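# Unpeg postcards, stack on mat, box the clothespins

## Task

Remove every postcard from the line and lay them in a flat stack on the mat, and put all the clothespins into the box.

## Robot and tools

Robot: two arms, left_arm and right_arm, each a six-joint arm with a parallel gripper. Per the calibration, left_arm's base sits near (+0.007, +0.368, 0) m and right_arm's near (+0.031, -0.248, 0) m, each turned very slightly about z. Joint order from base to gripper is waist, shoulder, elbow, wrist pitch, wrist yaw, wrist roll; the elbow is straight at 2.901 rad. A camera stand is fixed behind the arms.

Frames: the scene frame has its origin at table-top height, midway between the nominal bases, +z up, +x out over the table, and left_arm on the +y side (this has nothing to do with which side of an image something appears on). Reported positions (metres), quaternions (wxyz), velocities and targets use the scene frame. Offsets that you send use the axes of that arm's own Hand target. On the gripper, the fingers point along +z and spread along y; end_effector_position is the point between the pads, roughly 1 cm short of the tips. Printed poses may be wrong by a few cm, more at long reach.

Motion row (shared by execute_actions and move): one list of 14 numbers, each in [-1, 1]: dx, dy, dz, rx, ry, rz, opening for left_arm, then the same seven for right_arm. Both arms are always present. dx..rz are an offset from the arm's Hand target as it stood when the action or move began, never an absolute pose; 1.0 equals 0.6 m or 180 degrees, and rx, ry, rz form a single rotation vector. Sending six zeros re-requests the current Hand target. The opening number is absolute: +1 fully open (0.093 m), -1 closed. A 0 there is a real command, so to leave a gripper alone resend its present value (see Tool commands).

execute_actions(actions, cameras): actions is a list of actions; each action is a table of up to 15 rows, one row per 1/30 s step; a short table repeats its final row to fill 15 steps. Every row in an action counts from the same starting Hand target, and each new action restarts from the updated target, so repeating an offset keeps moving. An empty list returns state plus images. cameras: names, ["all"], or [] for none; an unknown name invalidates the call.

move(target, speed, blend, opening_speed, grip_force, blocking, cameras): target is one 14-number row or a list of up to 15 rows; all rows count from the same starting Hand targets. Each gripper follows a straight line, both finishing together, minimum 0.5 s, capped at 10 s overall. speed is m/s, 0.002 to 2.9, default 0.25 (rotation up to twice that in rad/s); one value or one per target. blend (m) rounds corners between listed targets; 0 stops at each. opening_speed is how fast the opening changes, per second on the -1..+1 scale, at least 0.2. grip_force is the per-pad limit in newtons, 10 to 50 (50 is full), one value or one per arm; it persists, and low values close slowly. blocking=false returns after about 0.5 s while the move continues. Moves do not avoid obstacles or the other arm; faster moves lag, stray and hit harder. Keep paths away from an arm's own base. The result adds a move: line with the ending (done, off_target, moving, held, fault) and any limits (paced = pose clipped, held = steps withheld). done means within 10 mm and 2 degrees; neither done nor off_target tells you about contact.

wait(seconds): 0 to 10 s, arms keep their last command; returns early if a running move ends. stop(): brakes a running move, needing some distance. zoom_image(camera, region): region [x0, y0, x1, y1] in pixels of that camera's latest image, at most 504x504; cameras are cam_head_left, cam_head_right, cam_high, cam_left_wrist, cam_right_wrist, each 896x504. finished_scene(scene): integer number of the current scene; irreversible, so call only when the cards are stacked and pins boxed and everything stays put untouched.

Results: Hand target is the last commanded pose after clipping; grippers often rest short of it, so check and send the missing distance as an offset. Orientation commands are clipped to 40 degrees from the measured one per step. Joint velocities may be omitted when all are at noise level. Joint positions end with the finger gap in metres. Joint torques include arm weight, have per-unit offsets, and joints 1-3 wrap at ±28 N m. grip_measured: +1 open, -1 closed; pads meet near -0.94 and add about 0.0208 per mm of object width; it can read up to 0.02 high. To grip firmly send about 0.24 below the width reading; to release send well above it. A -1 reading alone does not prove a thin card is held; look with the wrist cameras.

Avoid: dropping cards or pins, releasing moving parts, anything leaving the table, hard hits on fixed or heavy items, arm-to-arm contact or one gripper closing on the other, strain on wrist-camera cables, and long stretched holds or pushing against something unreachable, which heat motors (MOTOR HOT at 75 °C; at 90 °C the arm folds and stops working). A loose object may occasionally get nudged by itself.

Each tool is called after "Call:" as name([rows], argument=value, ...), one row to a line, values as JSON.

## Session

Call:
execute_actions(actions=[])

Scene clock: 0.00 s.
left_arm: end_effector_position=(+0.2677, +0.4320, +0.1108) grip_measured=+1.000 end_effector_quat_wxyz=(+0.517, -0.165, +0.840, -0.019) | right_arm: end_effector_position=(+0.2577, -0.2651, +0.1806) grip_measured=+1.000 end_effector_quat_wxyz=(+0.565, +0.215, +0.796, +0.039)
Joint positions: left_arm=[0.304 0.633 0.211 -0.069 0.168 -0.141 0.093] | right_arm=[0.22 0.287 0.374 -0.479 0.347 0.473 0.093]
Joint velocities: within noise
Joint torques (N m): no reading
Heat: left arm: 31 °C; right arm: 36 °C.
Hand target: left_arm +0.2689, +0.4325, +0.1149; +0.520, -0.164, +0.838, -0.018 | right_arm +0.2573, -0.2651, +0.1820; +0.564, +0.215, +0.796, +0.039
Tool commands: left_gripper/opening=+1.0 right_gripper/opening=+1.0

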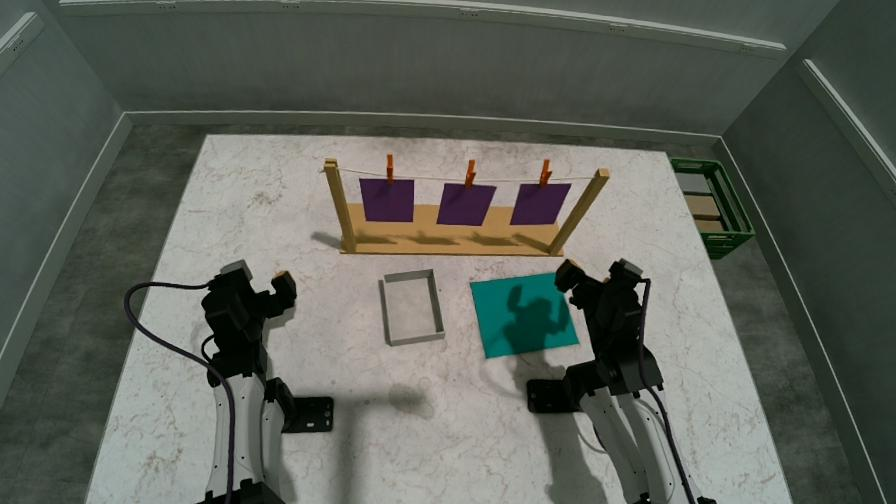

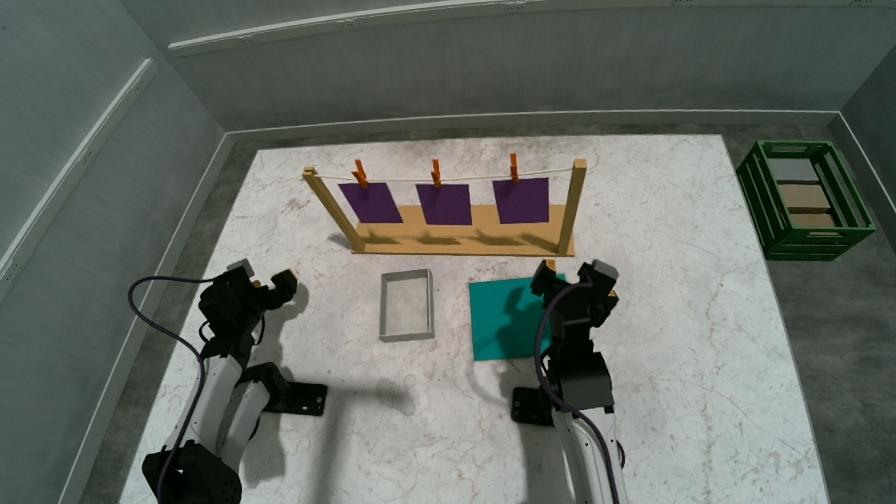

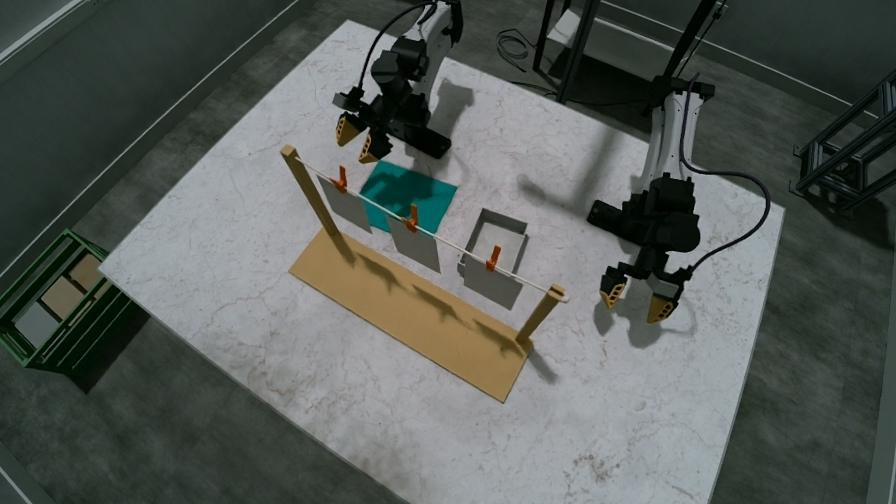

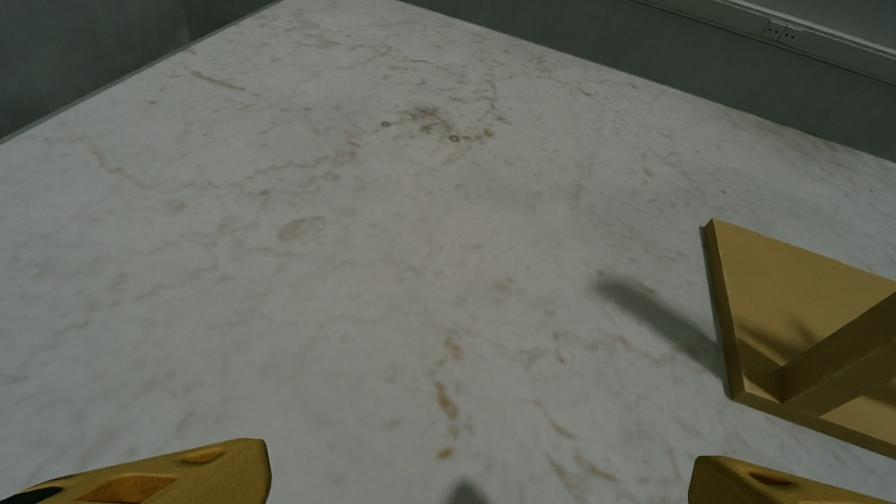

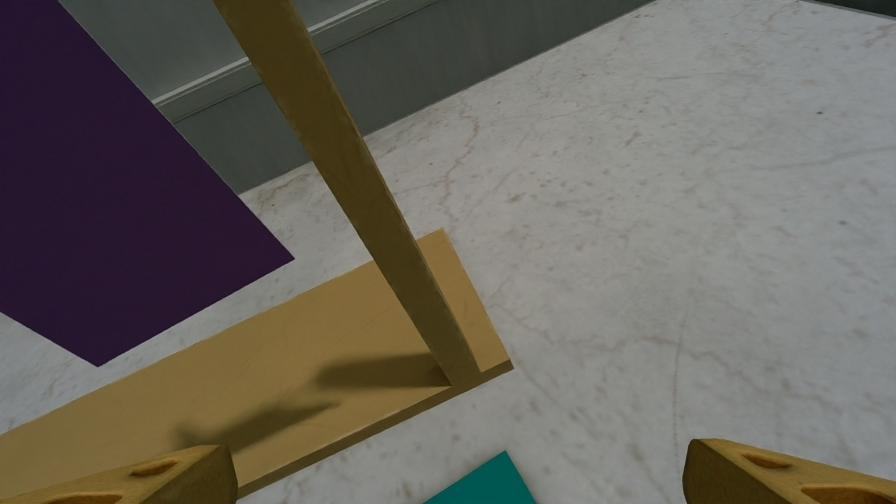

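Call:
zoom_image(camera="cam_head_left", region=[310, 140, 630, 370])

Call:
zoom_image(camera="cam_head_right", region=[290, 140, 610, 370])

Call:
zoom_image(camera="cam_high", region=[270, 130, 590, 410])

Scaled by 1.575 from the camera's 896x504 image, which has a finer 1280x720 frame.

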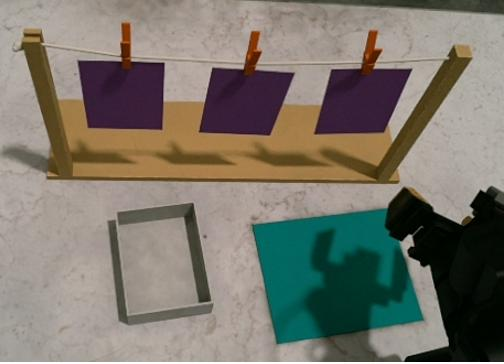

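Scaled by 1.575 from the camera's 896x504 image, which has a finer 1280x720 frame.

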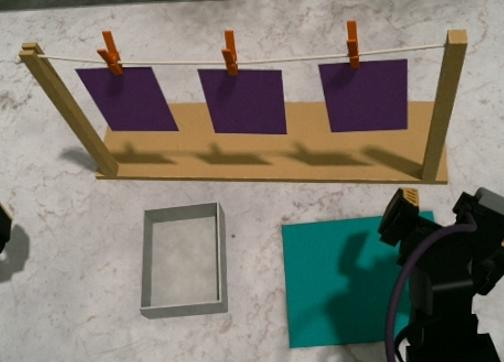

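Scaled by 1.575 from the camera's 896x504 image, which has a finer 1280x720 frame.

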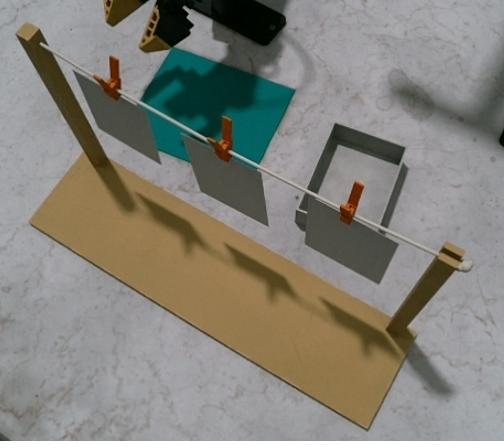

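Call:
move(target=[-0.1605,-0.433,-0.1793,0.0507,-0.0350,0.0926,1,-0.1417,0.1692,-0.0557,-0.0587,0.0035,-0.1274,1], cameras=["all"])

Scene clock: 21.43 s.
left_arm: end_effector_position=(+0.2789, +0.1999, +0.2923) grip_measured=+1.000 end_effector_quat_wxyz=(+0.570, +0.011, +0.822, +0.001) | right_arm: end_effector_position=(+0.2804, -0.2007, +0.2955) grip_measured=+1.000 end_effector_quat_wxyz=(+0.574, +0.005, +0.819, +0.004)
Joint positions: left_arm=[-1.012 1.062 1.011 -0.524 -0.871 -0.445 0.093] | right_arm=[0.516 0.635 0.848 -0.599 0.442 0.186 0.093]
Joint torques (N m): left_arm=[-0.43 -1.58 10.28 1.67 -0.41 -0.26] | right_arm=[0.57 1.66 10.39 1.72 0.16 -0.25]
Heat: left arm: 35 °C; right arm: 43 °C.
Hand target: left_arm +0.2798, +0.2000, +0.2998; +0.574, +0.000, +0.819, +0.000 | right_arm +0.2799, -0.2001, +0.2999; +0.574, +0.000, +0.819, +0.000
Off the commanded pose: left_arm 0.007 m, 1 deg | right_arm 0.005 m, 1 deg.
move: done

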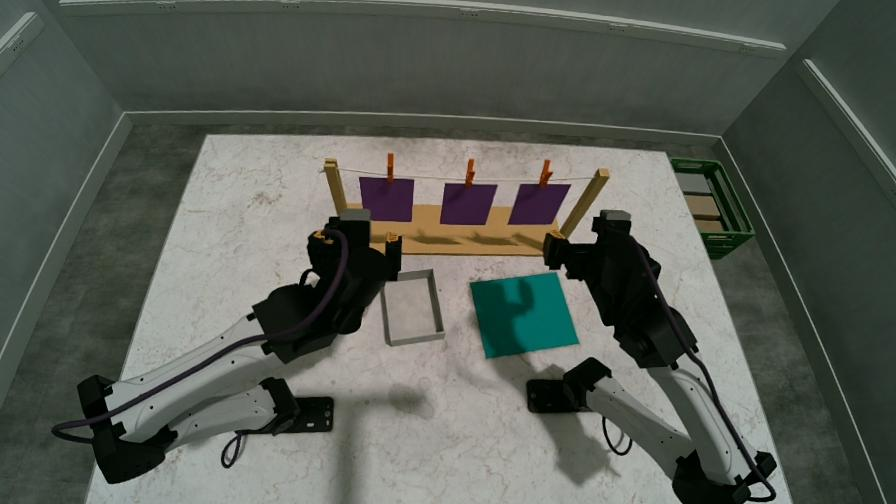

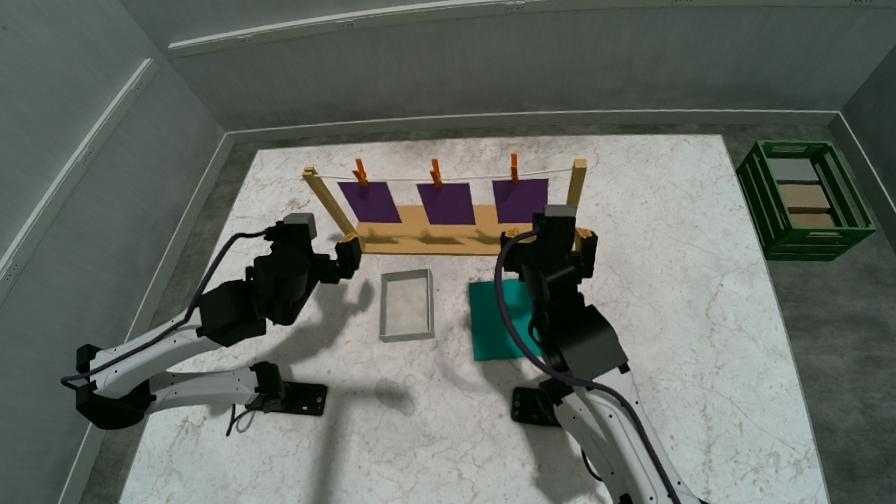

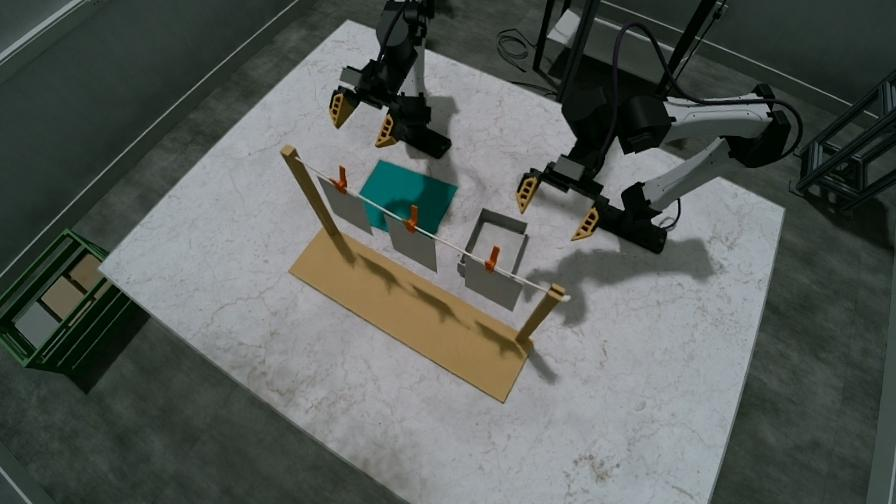

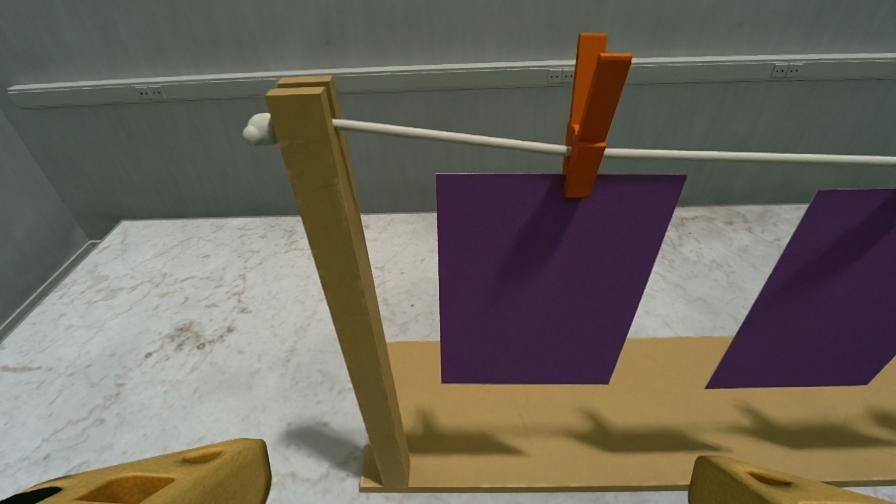

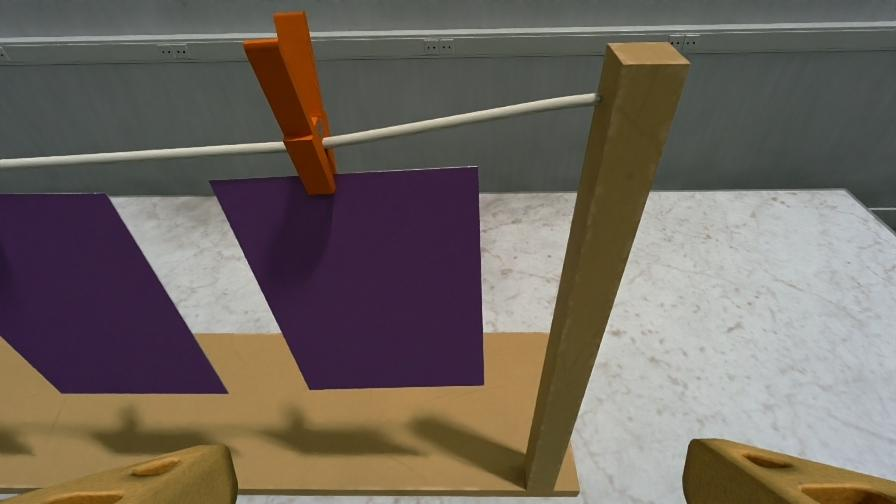

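Call:
move(target=[0,-0.1333,0,0,0,0,1,0,0.1333,0,0,0,0,1], cameras=["cam_left_wrist","cam_right_wrist"])

Scene clock: 33.13 s.
left_arm: end_effector_position=(+0.2785, +0.1205, +0.2935) grip_measured=+1.000 end_effector_quat_wxyz=(+0.569, +0.012, +0.822, +0.000) | right_arm: end_effector_position=(+0.2799, -0.1212, +0.2947) grip_measured=+1.000 end_effector_quat_wxyz=(+0.573, -0.006, +0.819, -0.003)
Joint positions: left_arm=[-1.179 1.355 1.233 -0.59 -1.003 -0.616 0.093] | right_arm=[0.988 0.879 0.94 -0.617 0.863 0.43 0.093]
Joint torques (N m): left_arm=[-0.27 -3.7 10.1 1.42 -0.5 -0.23] | right_arm=[0.47 -0.01 10.74 1.46 0.33 -0.02]
Heat: left arm: 38 °C; right arm: 44 °C.
Hand target: left_arm +0.2797, +0.1200, +0.2997; +0.574, +0.000, +0.819, +0.000 | right_arm +0.2799, -0.1201, +0.3000; +0.574, +0.000, +0.819, +0.000
Off the commanded pose: left_arm 0.006 m, 1 deg | right_arm 0.005 m, 1 deg.
move: done
Images, in order (width x height): cam_left_wrist 896x504, cam_right_wrist 896x504.

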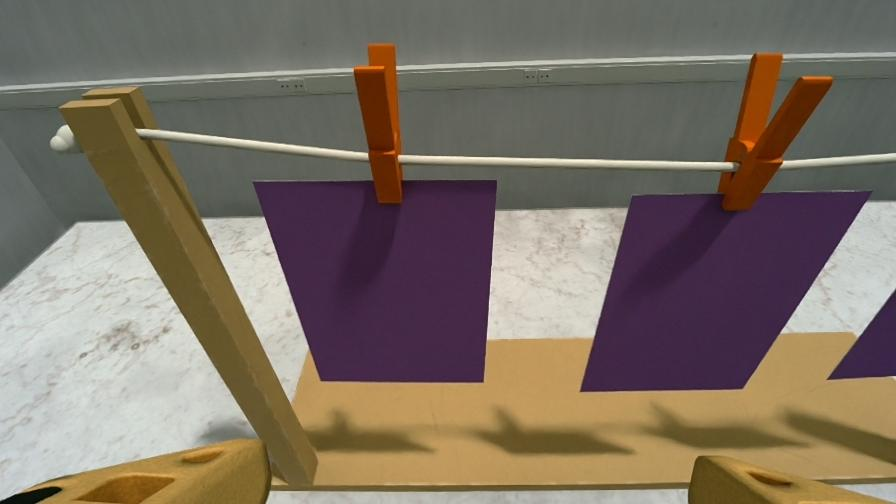

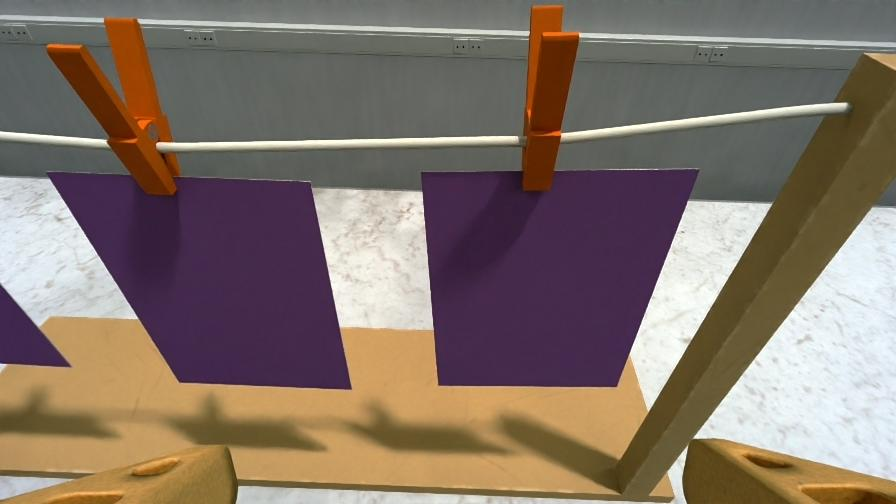

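Call:
execute_actions(actions=[], cameras=["cam_high", "cam_head_left"])

Call:
zoom_image(camera="cam_high", region=[330, 60, 570, 220])

Call:
zoom_image(camera="cam_head_left", region=[320, 140, 620, 340])

Scene clock: 107.17 s.
left_arm: end_effector_position=(+0.2785, +0.1206, +0.2935) grip_measured=+1.000 end_effector_quat_wxyz=(+0.569, +0.012, +0.822, +0.000) | right_arm: end_effector_position=(+0.2798, -0.1214, +0.2946) grip_measured=+1.000 end_effector_quat_wxyz=(+0.573, -0.006, +0.820, -0.003)
Joint positions: left_arm=[-1.179 1.355 1.233 -0.591 -1.004 -0.616 0.093] | right_arm=[0.988 0.879 0.94 -0.617 0.864 0.43 0.093]
Joint velocities: within noise
Joint torques (N m): left_arm=[-0.27 -3.66 10.04 1.45 -0.51 -0.24] | right_arm=[0.47 -0.05 10.74 1.46 0.32 0.01]
Heat: left arm: 41 °C; right arm: 56 °C.
Hand target: left_arm +0.2797, +0.1201, +0.2997; +0.574, +0.000, +0.819, +0.000 | right_arm +0.2799, -0.1201, +0.3001; +0.574, +0.000, +0.819, +0.000
Tool commands: left_gripper/opening=+1.0 right_gripper/opening=+1.0
Off the commanded pose: left_arm 0.006 m, 1 deg | right_arm 0.005 m, 1 deg.
Images, in order (width x height): cam_head_left 896x504, cam_high 896x504.

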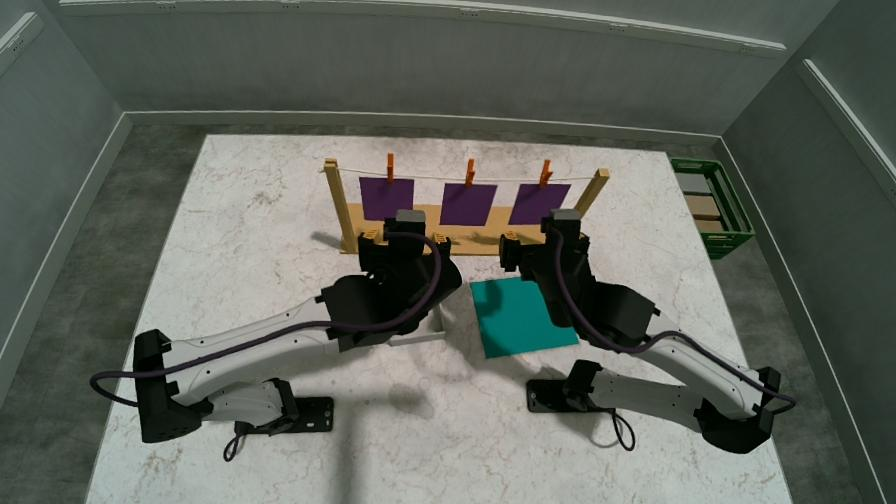

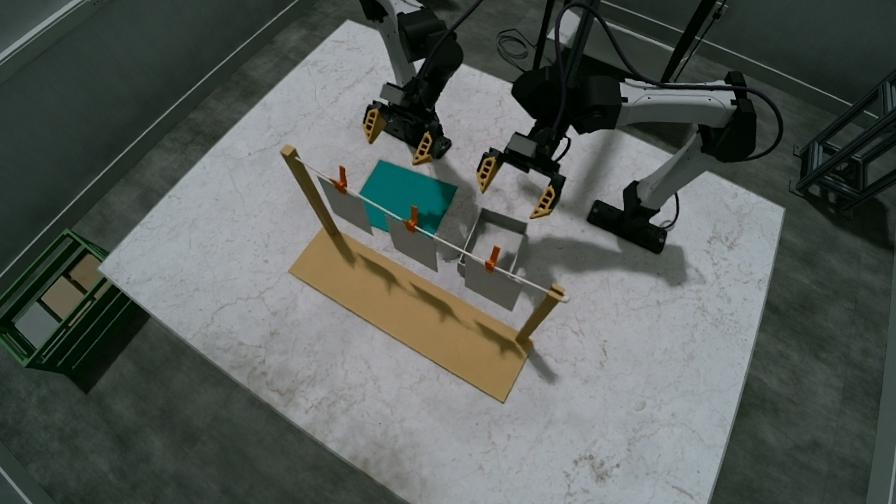

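Scaled by 2.100 from the camera's 896x504 image, which has a finer 1280x720 frame.

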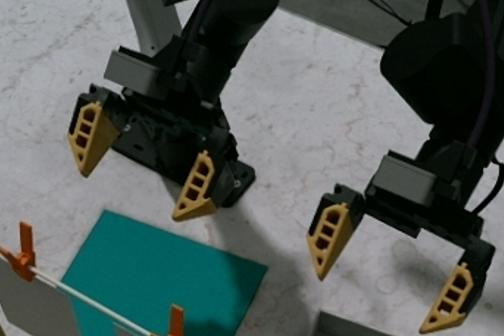

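Scaled by 1.680 from the camera's 896x504 image, which has a finer 1280x720 frame.

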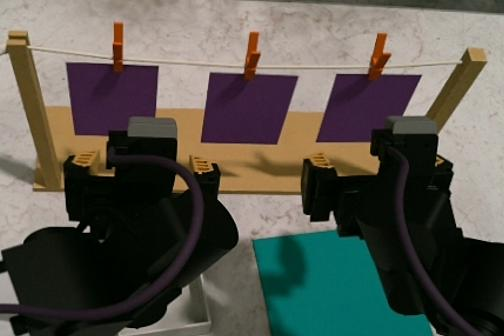

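Call:
move(target=[0.1595,0.2167,-0.0483,0,0.3889,0,1,0.1595,-0.1333,-0.0483,0,0.3889,0,1], cameras=["cam_left_wrist","cam_right_wrist"])

Scene clock: 115.90 s.
left_arm: end_effector_position=(+0.2265, +0.2477, +0.2176) grip_measured=+1.000 end_effector_quat_wxyz=(+0.045, -0.004, +0.999, -0.018) | right_arm: end_effector_position=(+0.2259, -0.1989, +0.2197) grip_measured=+1.000 end_effector_quat_wxyz=(+0.089, +0.003, +0.996, +0.019)
Joint positions: left_arm=[-0.552 1.452 1.548 -1.57 -0.012 -0.516 0.093] | right_arm=[0.295 1.203 1.363 -1.549 0.009 0.258 0.093]
Joint torques (N m): left_arm=[0.24 -5.59 6.13 0.44 0.16 0.03] | right_arm=[-0.5 -3.71 6.27 0.51 -0.08 -0.26]
Heat: left arm: 41 °C; right arm: 55 °C.
Hand target: left_arm +0.2199, +0.2501, +0.2196; +0.000, +0.000, +1.000, +0.000 | right_arm +0.2200, -0.2001, +0.2200; +0.000, +0.000, +1.000, +0.000
Off the commanded pose: left_arm 0.007 m, 6 deg | right_arm 0.006 m, 10 deg.
joint sent to its limit (left arm) — joint 4 (wrist pitch), lower limit. The joint targets are off in orientation, not in position.
joint sent to its limit (right arm) — joint 4 (wrist pitch), lower limit. The joint targets are off in orientation, not in position.
move: off_target (left_arm, right_arm)
Images, in order (width x height): cam_left_wrist 896x504, cam_right_wrist 896x504.

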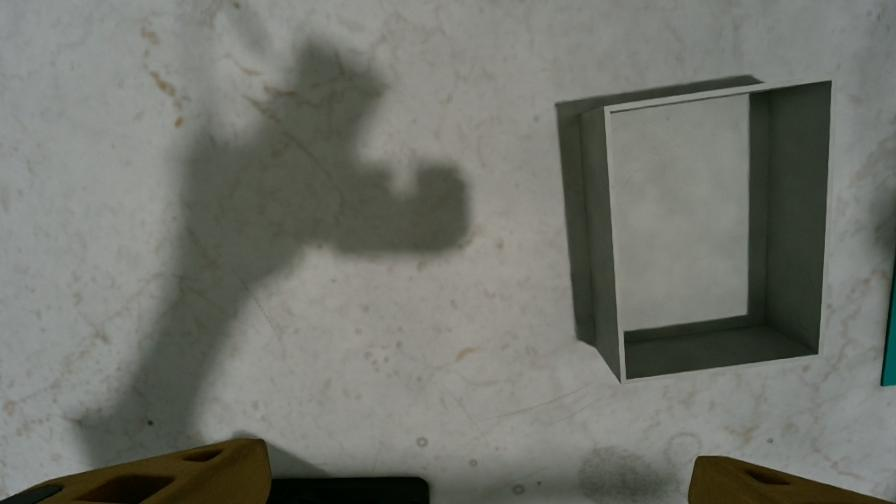

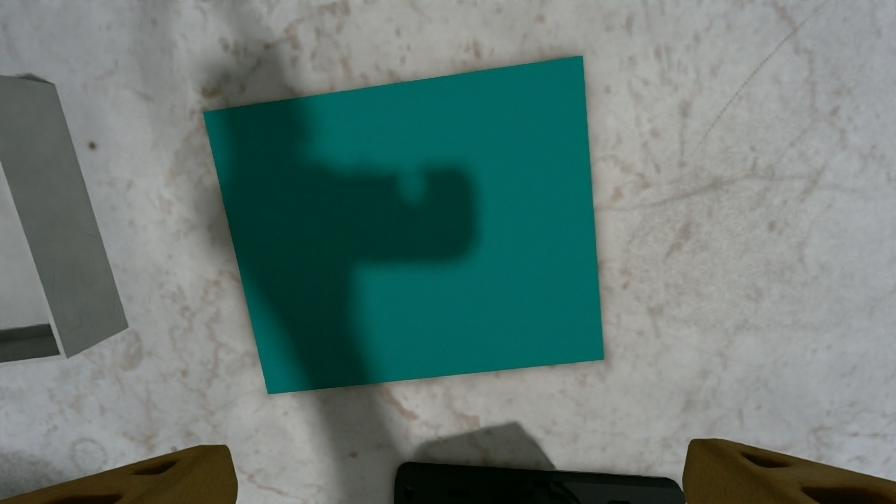

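Call:
move(target=[0,0,0,0,-0.1667,0,1,0,0,0,0,-0.1667,0,1], cameras=["cam_left_wrist","cam_right_wrist"])

Scene clock: 125.73 s.
left_arm: end_effector_position=(+0.2165, +0.2505, +0.2169) grip_measured=+1.000 end_effector_quat_wxyz=(+0.244, +0.009, +0.970, +0.003) | right_arm: end_effector_position=(+0.2191, -0.2005, +0.2212) grip_measured=+1.000 end_effector_quat_wxyz=(+0.255, -0.004, +0.967, +0.001)
Joint positions: left_arm=[-0.78 1.137 1.224 -1.281 -0.325 -0.656 0.093] | right_arm=[0.459 0.899 1.124 -1.317 0.198 0.36 0.093]
Joint torques (N m): left_arm=[-0.49 -3.12 6.52 1.33 -0.35 -0.19] | right_arm=[0.58 -0.68 6.57 1.26 0.18 -0.04]
Heat: left arm: 41 °C; right arm: 53 °C.
Hand target: left_arm +0.2199, +0.2501, +0.2196; +0.259, +0.000, +0.966, +0.000 | right_arm +0.2200, -0.2001, +0.2200; +0.259, +0.000, +0.966, +0.000
Off the commanded pose: left_arm 0.004 m, 2 deg | right_arm 0.002 m, 1 deg.
move: done
Images, in order (width x height): cam_left_wrist 896x504, cam_right_wrist 896x504.

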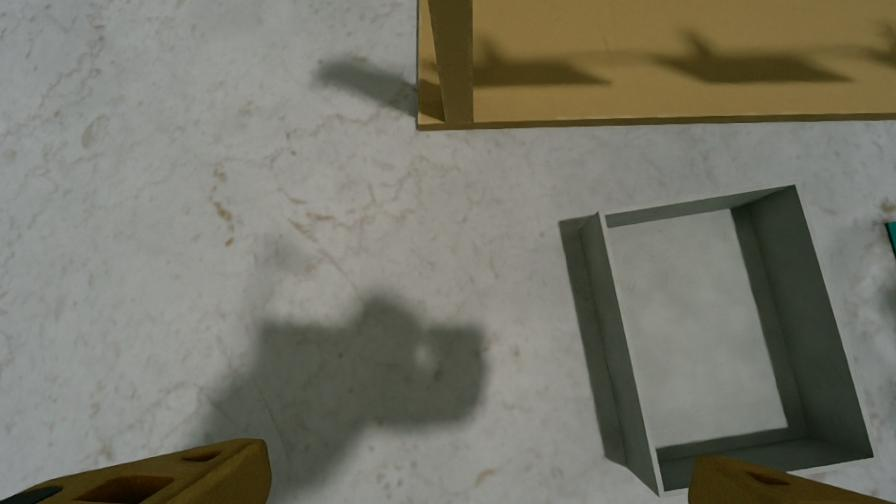

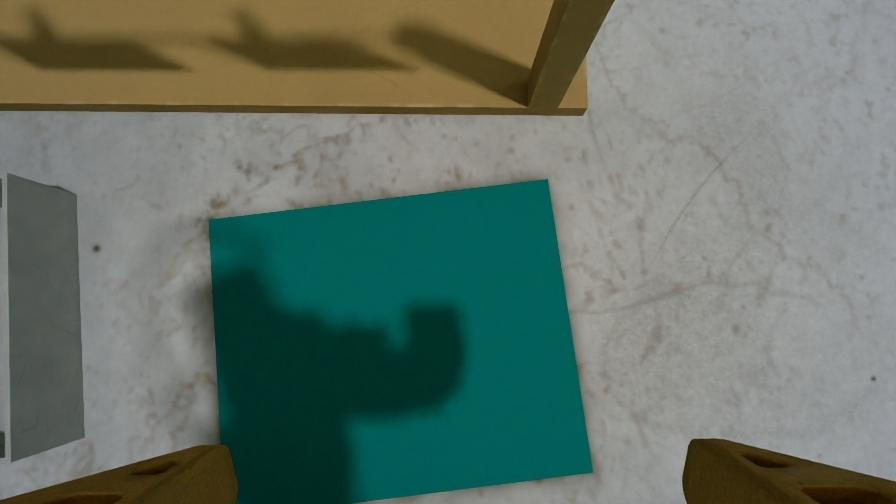

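Call:
move(target=[-0.0667,0,-0.1155,0,0,0,1,-0.0667,0,-0.1155,0,0,0,1], cameras=["cam_left_wrist","cam_right_wrist"])

Scene clock: 128.83 s.
left_arm: end_effector_position=(+0.2200, +0.2481, +0.2975) grip_measured=+1.000 end_effector_quat_wxyz=(+0.258, +0.005, +0.966, -0.007) | right_arm: end_effector_position=(+0.2211, -0.1998, +0.2987) grip_measured=+1.000 end_effector_quat_wxyz=(+0.265, -0.003, +0.964, +0.005)
Joint positions: left_arm=[-0.78 1.258 1.638 -1.536 -0.328 -0.656 0.093] | right_arm=[0.459 1.048 1.526 -1.545 0.199 0.36 0.093]
Joint torques (N m): left_arm=[-0.53 -1.81 7.76 1.03 -0.31 -0.19] | right_arm=[0.43 0.06 7.77 1.06 0.16 -0.06]
Heat: left arm: 41 °C; right arm: 52 °C.
Hand target: left_arm +0.2198, +0.2501, +0.2996; +0.259, +0.000, +0.966, +0.000 | right_arm +0.2199, -0.2001, +0.2999; +0.259, +0.000, +0.966, +0.000
Off the commanded pose: left_arm 0.003 m, 1 deg | right_arm 0.002 m, 1 deg.
joint sent to its limit (right arm) — joint 4 (wrist pitch), lower limit. The joint targets still meet the commanded pose.
move: done
Images, in order (width x height): cam_left_wrist 896x504, cam_right_wrist 896x504.

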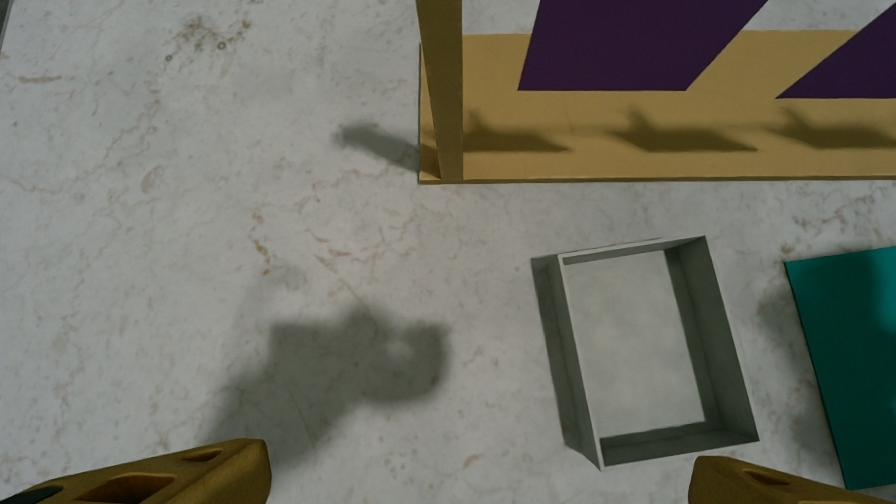

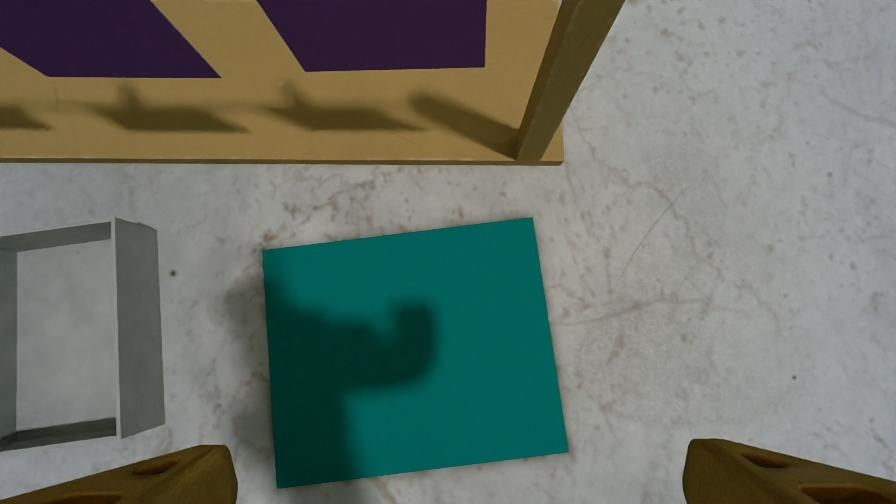

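Call:
move(target=[0,0,0,0,0,0,1,-0.0322,0.1167,0.2110,-0.2263,-0.3155,-0.1306,0.4], cameras=["cam_left_wrist","cam_right_wrist","cam_high"])

Scene clock: 160.20 s.
left_arm: end_effector_position=(+0.2199, +0.2482, +0.2974) grip_measured=+1.000 end_effector_quat_wxyz=(+0.258, +0.005, +0.966, -0.007) | right_arm: end_effector_position=(+0.3006, -0.1289, +0.2051) grip_measured=+0.402 end_effector_quat_wxyz=(+0.658, -0.275, +0.648, +0.267)
Joint positions: left_arm=[-0.78 1.258 1.638 -1.537 -0.328 -0.656 0.093] | right_arm=[0.04 0.881 0.171 0.722 -0.788 -0.008 0.064]
Joint torques (N m): left_arm=[-0.54 -1.8 7.72 1.02 -0.31 -0.2] | right_arm=[-0.54 -0.08 7.31 1.87 -0.09 -0.09]
Heat: left arm: 40 °C; right arm: 49 °C.
Hand target: left_arm +0.2198, +0.2501, +0.2996; +0.259, +0.000, +0.966, +0.000 | right_arm +0.3001, -0.1301, +0.2002; +0.654, -0.270, +0.653, +0.271
Off the commanded pose: left_arm 0.003 m, 1 deg | right_arm 0.005 m, 1 deg.
move: done
Images, in order (width x height): cam_high 896x504, cam_left_wrist 896x504, cam_right_wrist 896x504.

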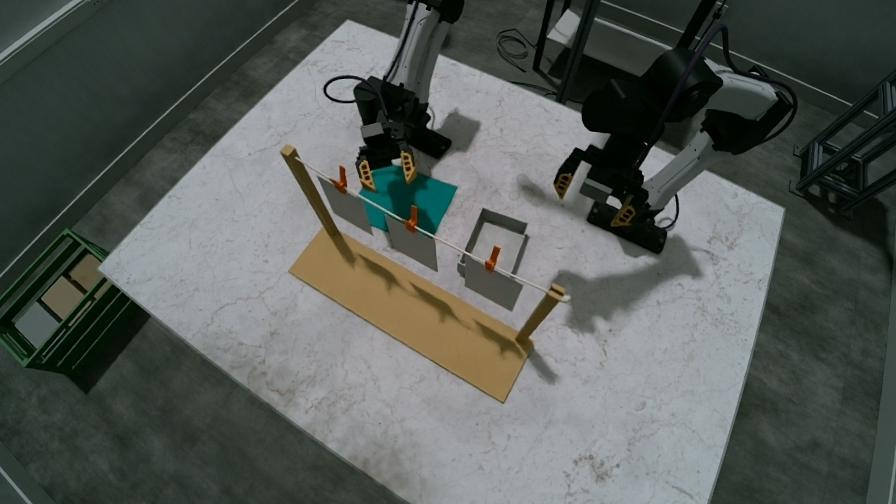

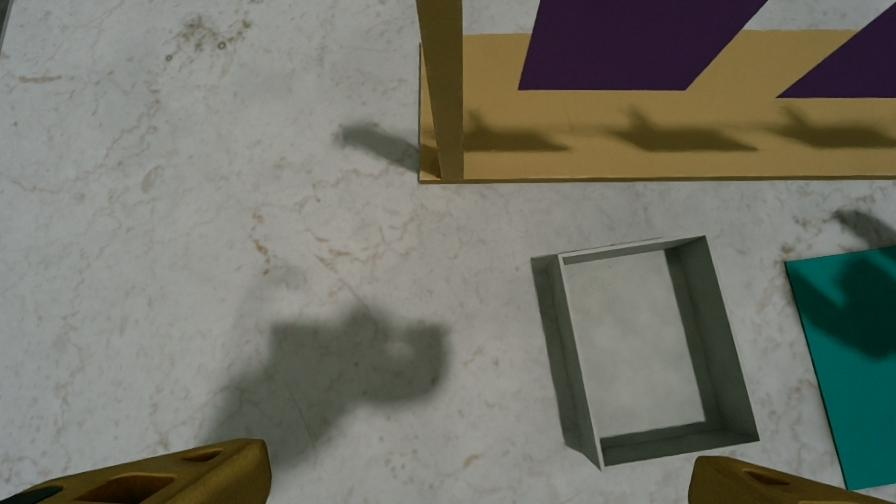

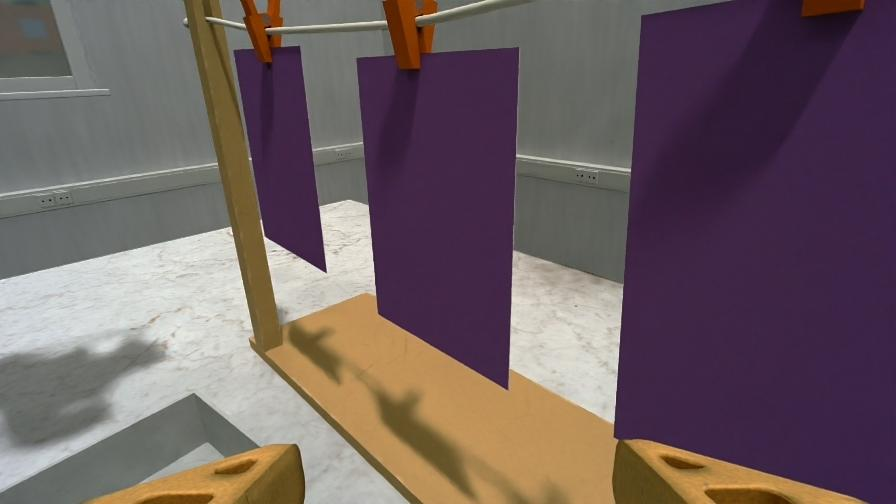

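Call:
move(target=[0,0,0,0,0,0,1,0.0333,-0.0133,0.1167,0,0,0,0.4], cameras=["cam_right_wrist","cam_high"], speed=0.15)

Call:
zoom_image(camera="cam_high", region=[270, 130, 590, 310])

Scene clock: 169.13 s.
left_arm: end_effector_position=(+0.2199, +0.2482, +0.2974) grip_measured=+1.000 end_effector_quat_wxyz=(+0.258, +0.005, +0.966, -0.007) | right_arm: end_effector_position=(+0.3497, -0.0877, +0.1751) grip_measured=+0.402 end_effector_quat_wxyz=(+0.648, -0.274, +0.657, +0.271)
Joint positions: left_arm=[-0.78 1.258 1.638 -1.537 -0.328 -0.656 0.093] | right_arm=[0.24 1.381 0.26 1.106 -0.594 -0.008 0.064]
Joint torques (N m): left_arm=[-0.54 -1.78 7.72 1.03 -0.31 -0.2] | right_arm=[0.49 -2.52 8.59 1.94 0.07 -0.08]
Heat: left arm: 40 °C; right arm: 49 °C.
Hand target: left_arm +0.2198, +0.2501, +0.2996; +0.259, +0.000, +0.966, +0.000 | right_arm +0.3553, -0.0862, +0.1803; +0.654, -0.270, +0.653, +0.271
Off the commanded pose: left_arm 0.003 m, 1 deg | right_arm 0.008 m, 1 deg.
move: done
Images, in order (width x height): cam_high 896x504, cam_right_wrist 896x504.

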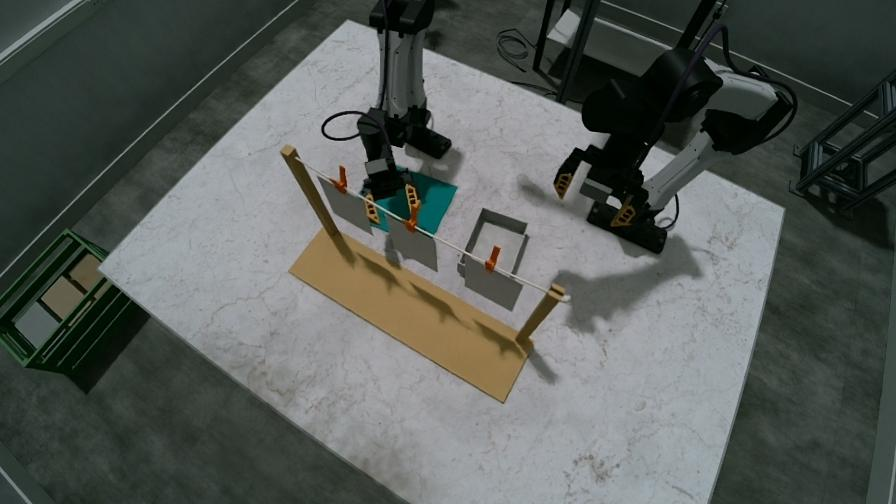

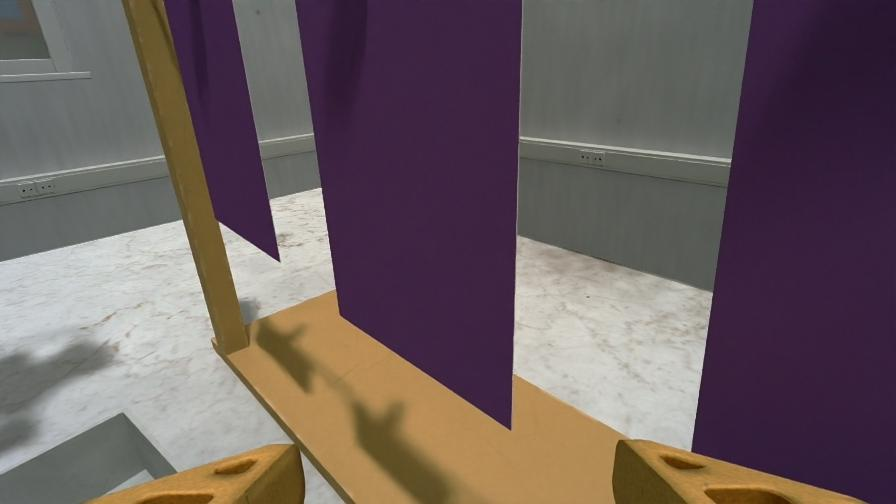

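Scaled by 1.575 from the camera's 896x504 image, which has a finer 1280x720 frame.

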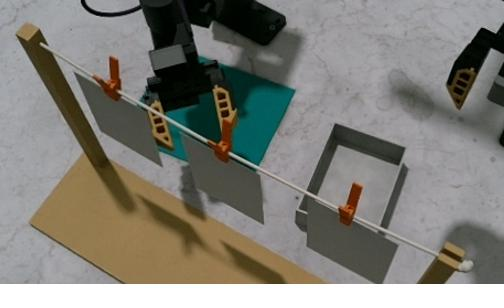

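Call:
move(target=[0,0,0,0,0,0,1,-0.005,0.003,0.098,0,0,0,0.4], cameras=["cam_right_wrist","cam_high"], speed=0.12)

Call:
zoom_image(camera="cam_high", region=[270, 130, 590, 310])

Scene clock: 175.07 s.
left_arm: end_effector_position=(+0.2199, +0.2482, +0.2974) grip_measured=+1.000 end_effector_quat_wxyz=(+0.258, +0.005, +0.966, -0.007) | right_arm: end_effector_position=(+0.3903, -0.0455, +0.1809) grip_measured=+0.402 end_effector_quat_wxyz=(+0.650, -0.275, +0.654, +0.271)
Joint positions: left_arm=[-0.78 1.258 1.638 -1.537 -0.328 -0.656 0.093] | right_arm=[0.371 1.574 0.452 1.115 -0.464 -0.007 0.064]
Joint torques (N m): left_arm=[-0.5 -1.77 7.75 1.03 -0.31 -0.2] | right_arm=[0.49 -4.12 8.5 1.98 0.05 -0.07]
Heat: left arm: 40 °C; right arm: 49 °C.
Hand target: left_arm +0.2198, +0.2501, +0.2996; +0.259, +0.000, +0.966, +0.000 | right_arm +0.3955, -0.0433, +0.1834; +0.654, -0.270, +0.653, +0.271
Off the commanded pose: left_arm 0.003 m, 1 deg | right_arm 0.006 m, 1 deg.
move: done
Images, in order (width x height): cam_high 896x504, cam_right_wrist 896x504.

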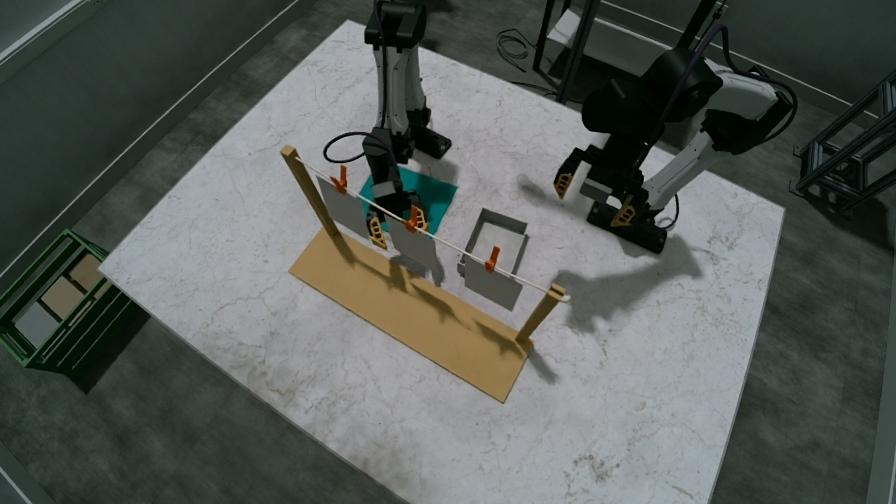

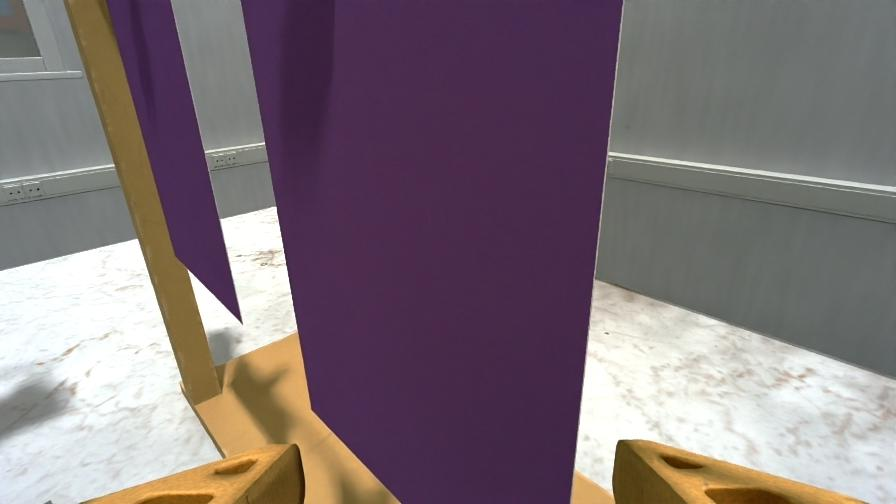

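Scaled by 1.575 from the camera's 896x504 image, which has a finer 1280x720 frame.

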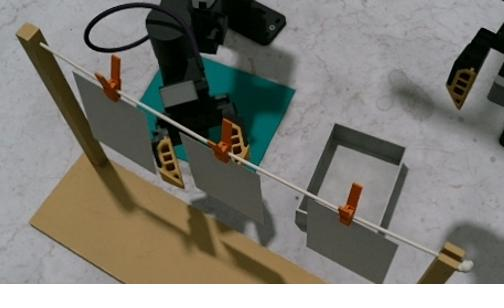

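Call:
move(target=[0,0,0,0,0,0,1,-0.0117,0.0767,-0.0412,0,0,0,0.4], cameras=["cam_right_wrist","cam_high"], speed=0.1)

Call:
zoom_image(camera="cam_high", region=[270, 130, 590, 310])

Scene clock: 183.17 s.
left_arm: end_effector_position=(+0.2199, +0.2482, +0.2974) grip_measured=+1.000 end_effector_quat_wxyz=(+0.258, +0.005, +0.966, -0.007) | right_arm: end_effector_position=(+0.3481, -0.0272, +0.1910) grip_measured=+0.402 end_effector_quat_wxyz=(+0.657, -0.275, +0.648, +0.271)
Joint positions: left_arm=[-0.78 1.258 1.638 -1.537 -0.328 -0.656 0.093] | right_arm=[0.51 1.411 0.346 1.074 -0.325 -0.007 0.064]
Joint torques (N m): left_arm=[-0.55 -1.81 7.71 1.03 -0.32 -0.2] | right_arm=[0.46 -6.01 6.26 1.79 0.1 -0.08]
Heat: left arm: 40 °C; right arm: 50 °C.
Hand target: left_arm +0.2198, +0.2501, +0.2996; +0.259, +0.000, +0.966, +0.000 | right_arm +0.3456, -0.0283, +0.1903; +0.654, -0.270, +0.653, +0.271
Off the commanded pose: left_arm 0.003 m, 1 deg | right_arm 0.003 m, 1 deg.
move: done
Images, in order (width x height): cam_high 896x504, cam_right_wrist 896x504.

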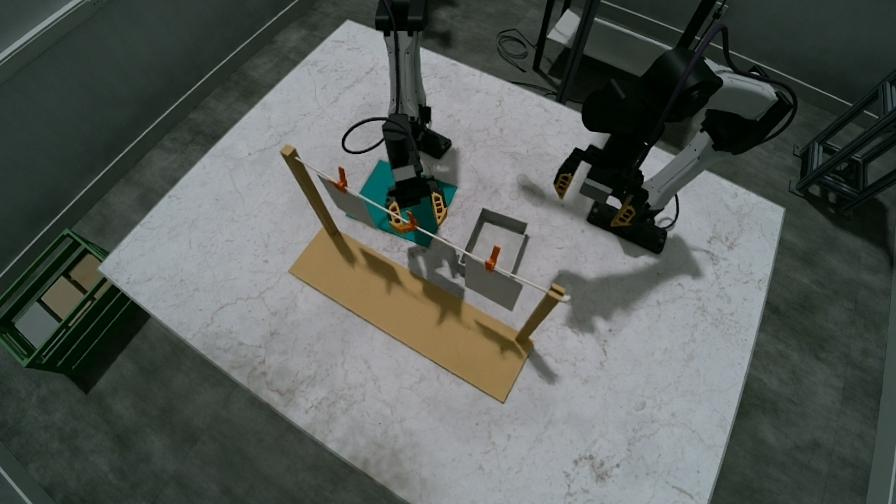

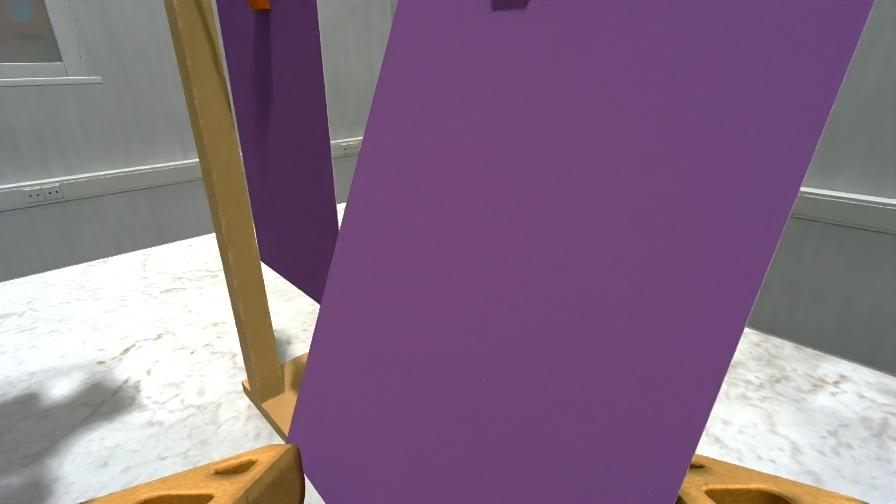

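Scaled by 1.575 from the camera's 896x504 image, which has a finer 1280x720 frame.

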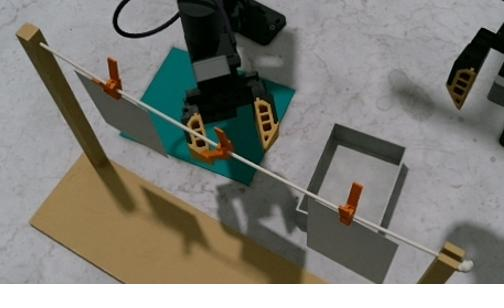

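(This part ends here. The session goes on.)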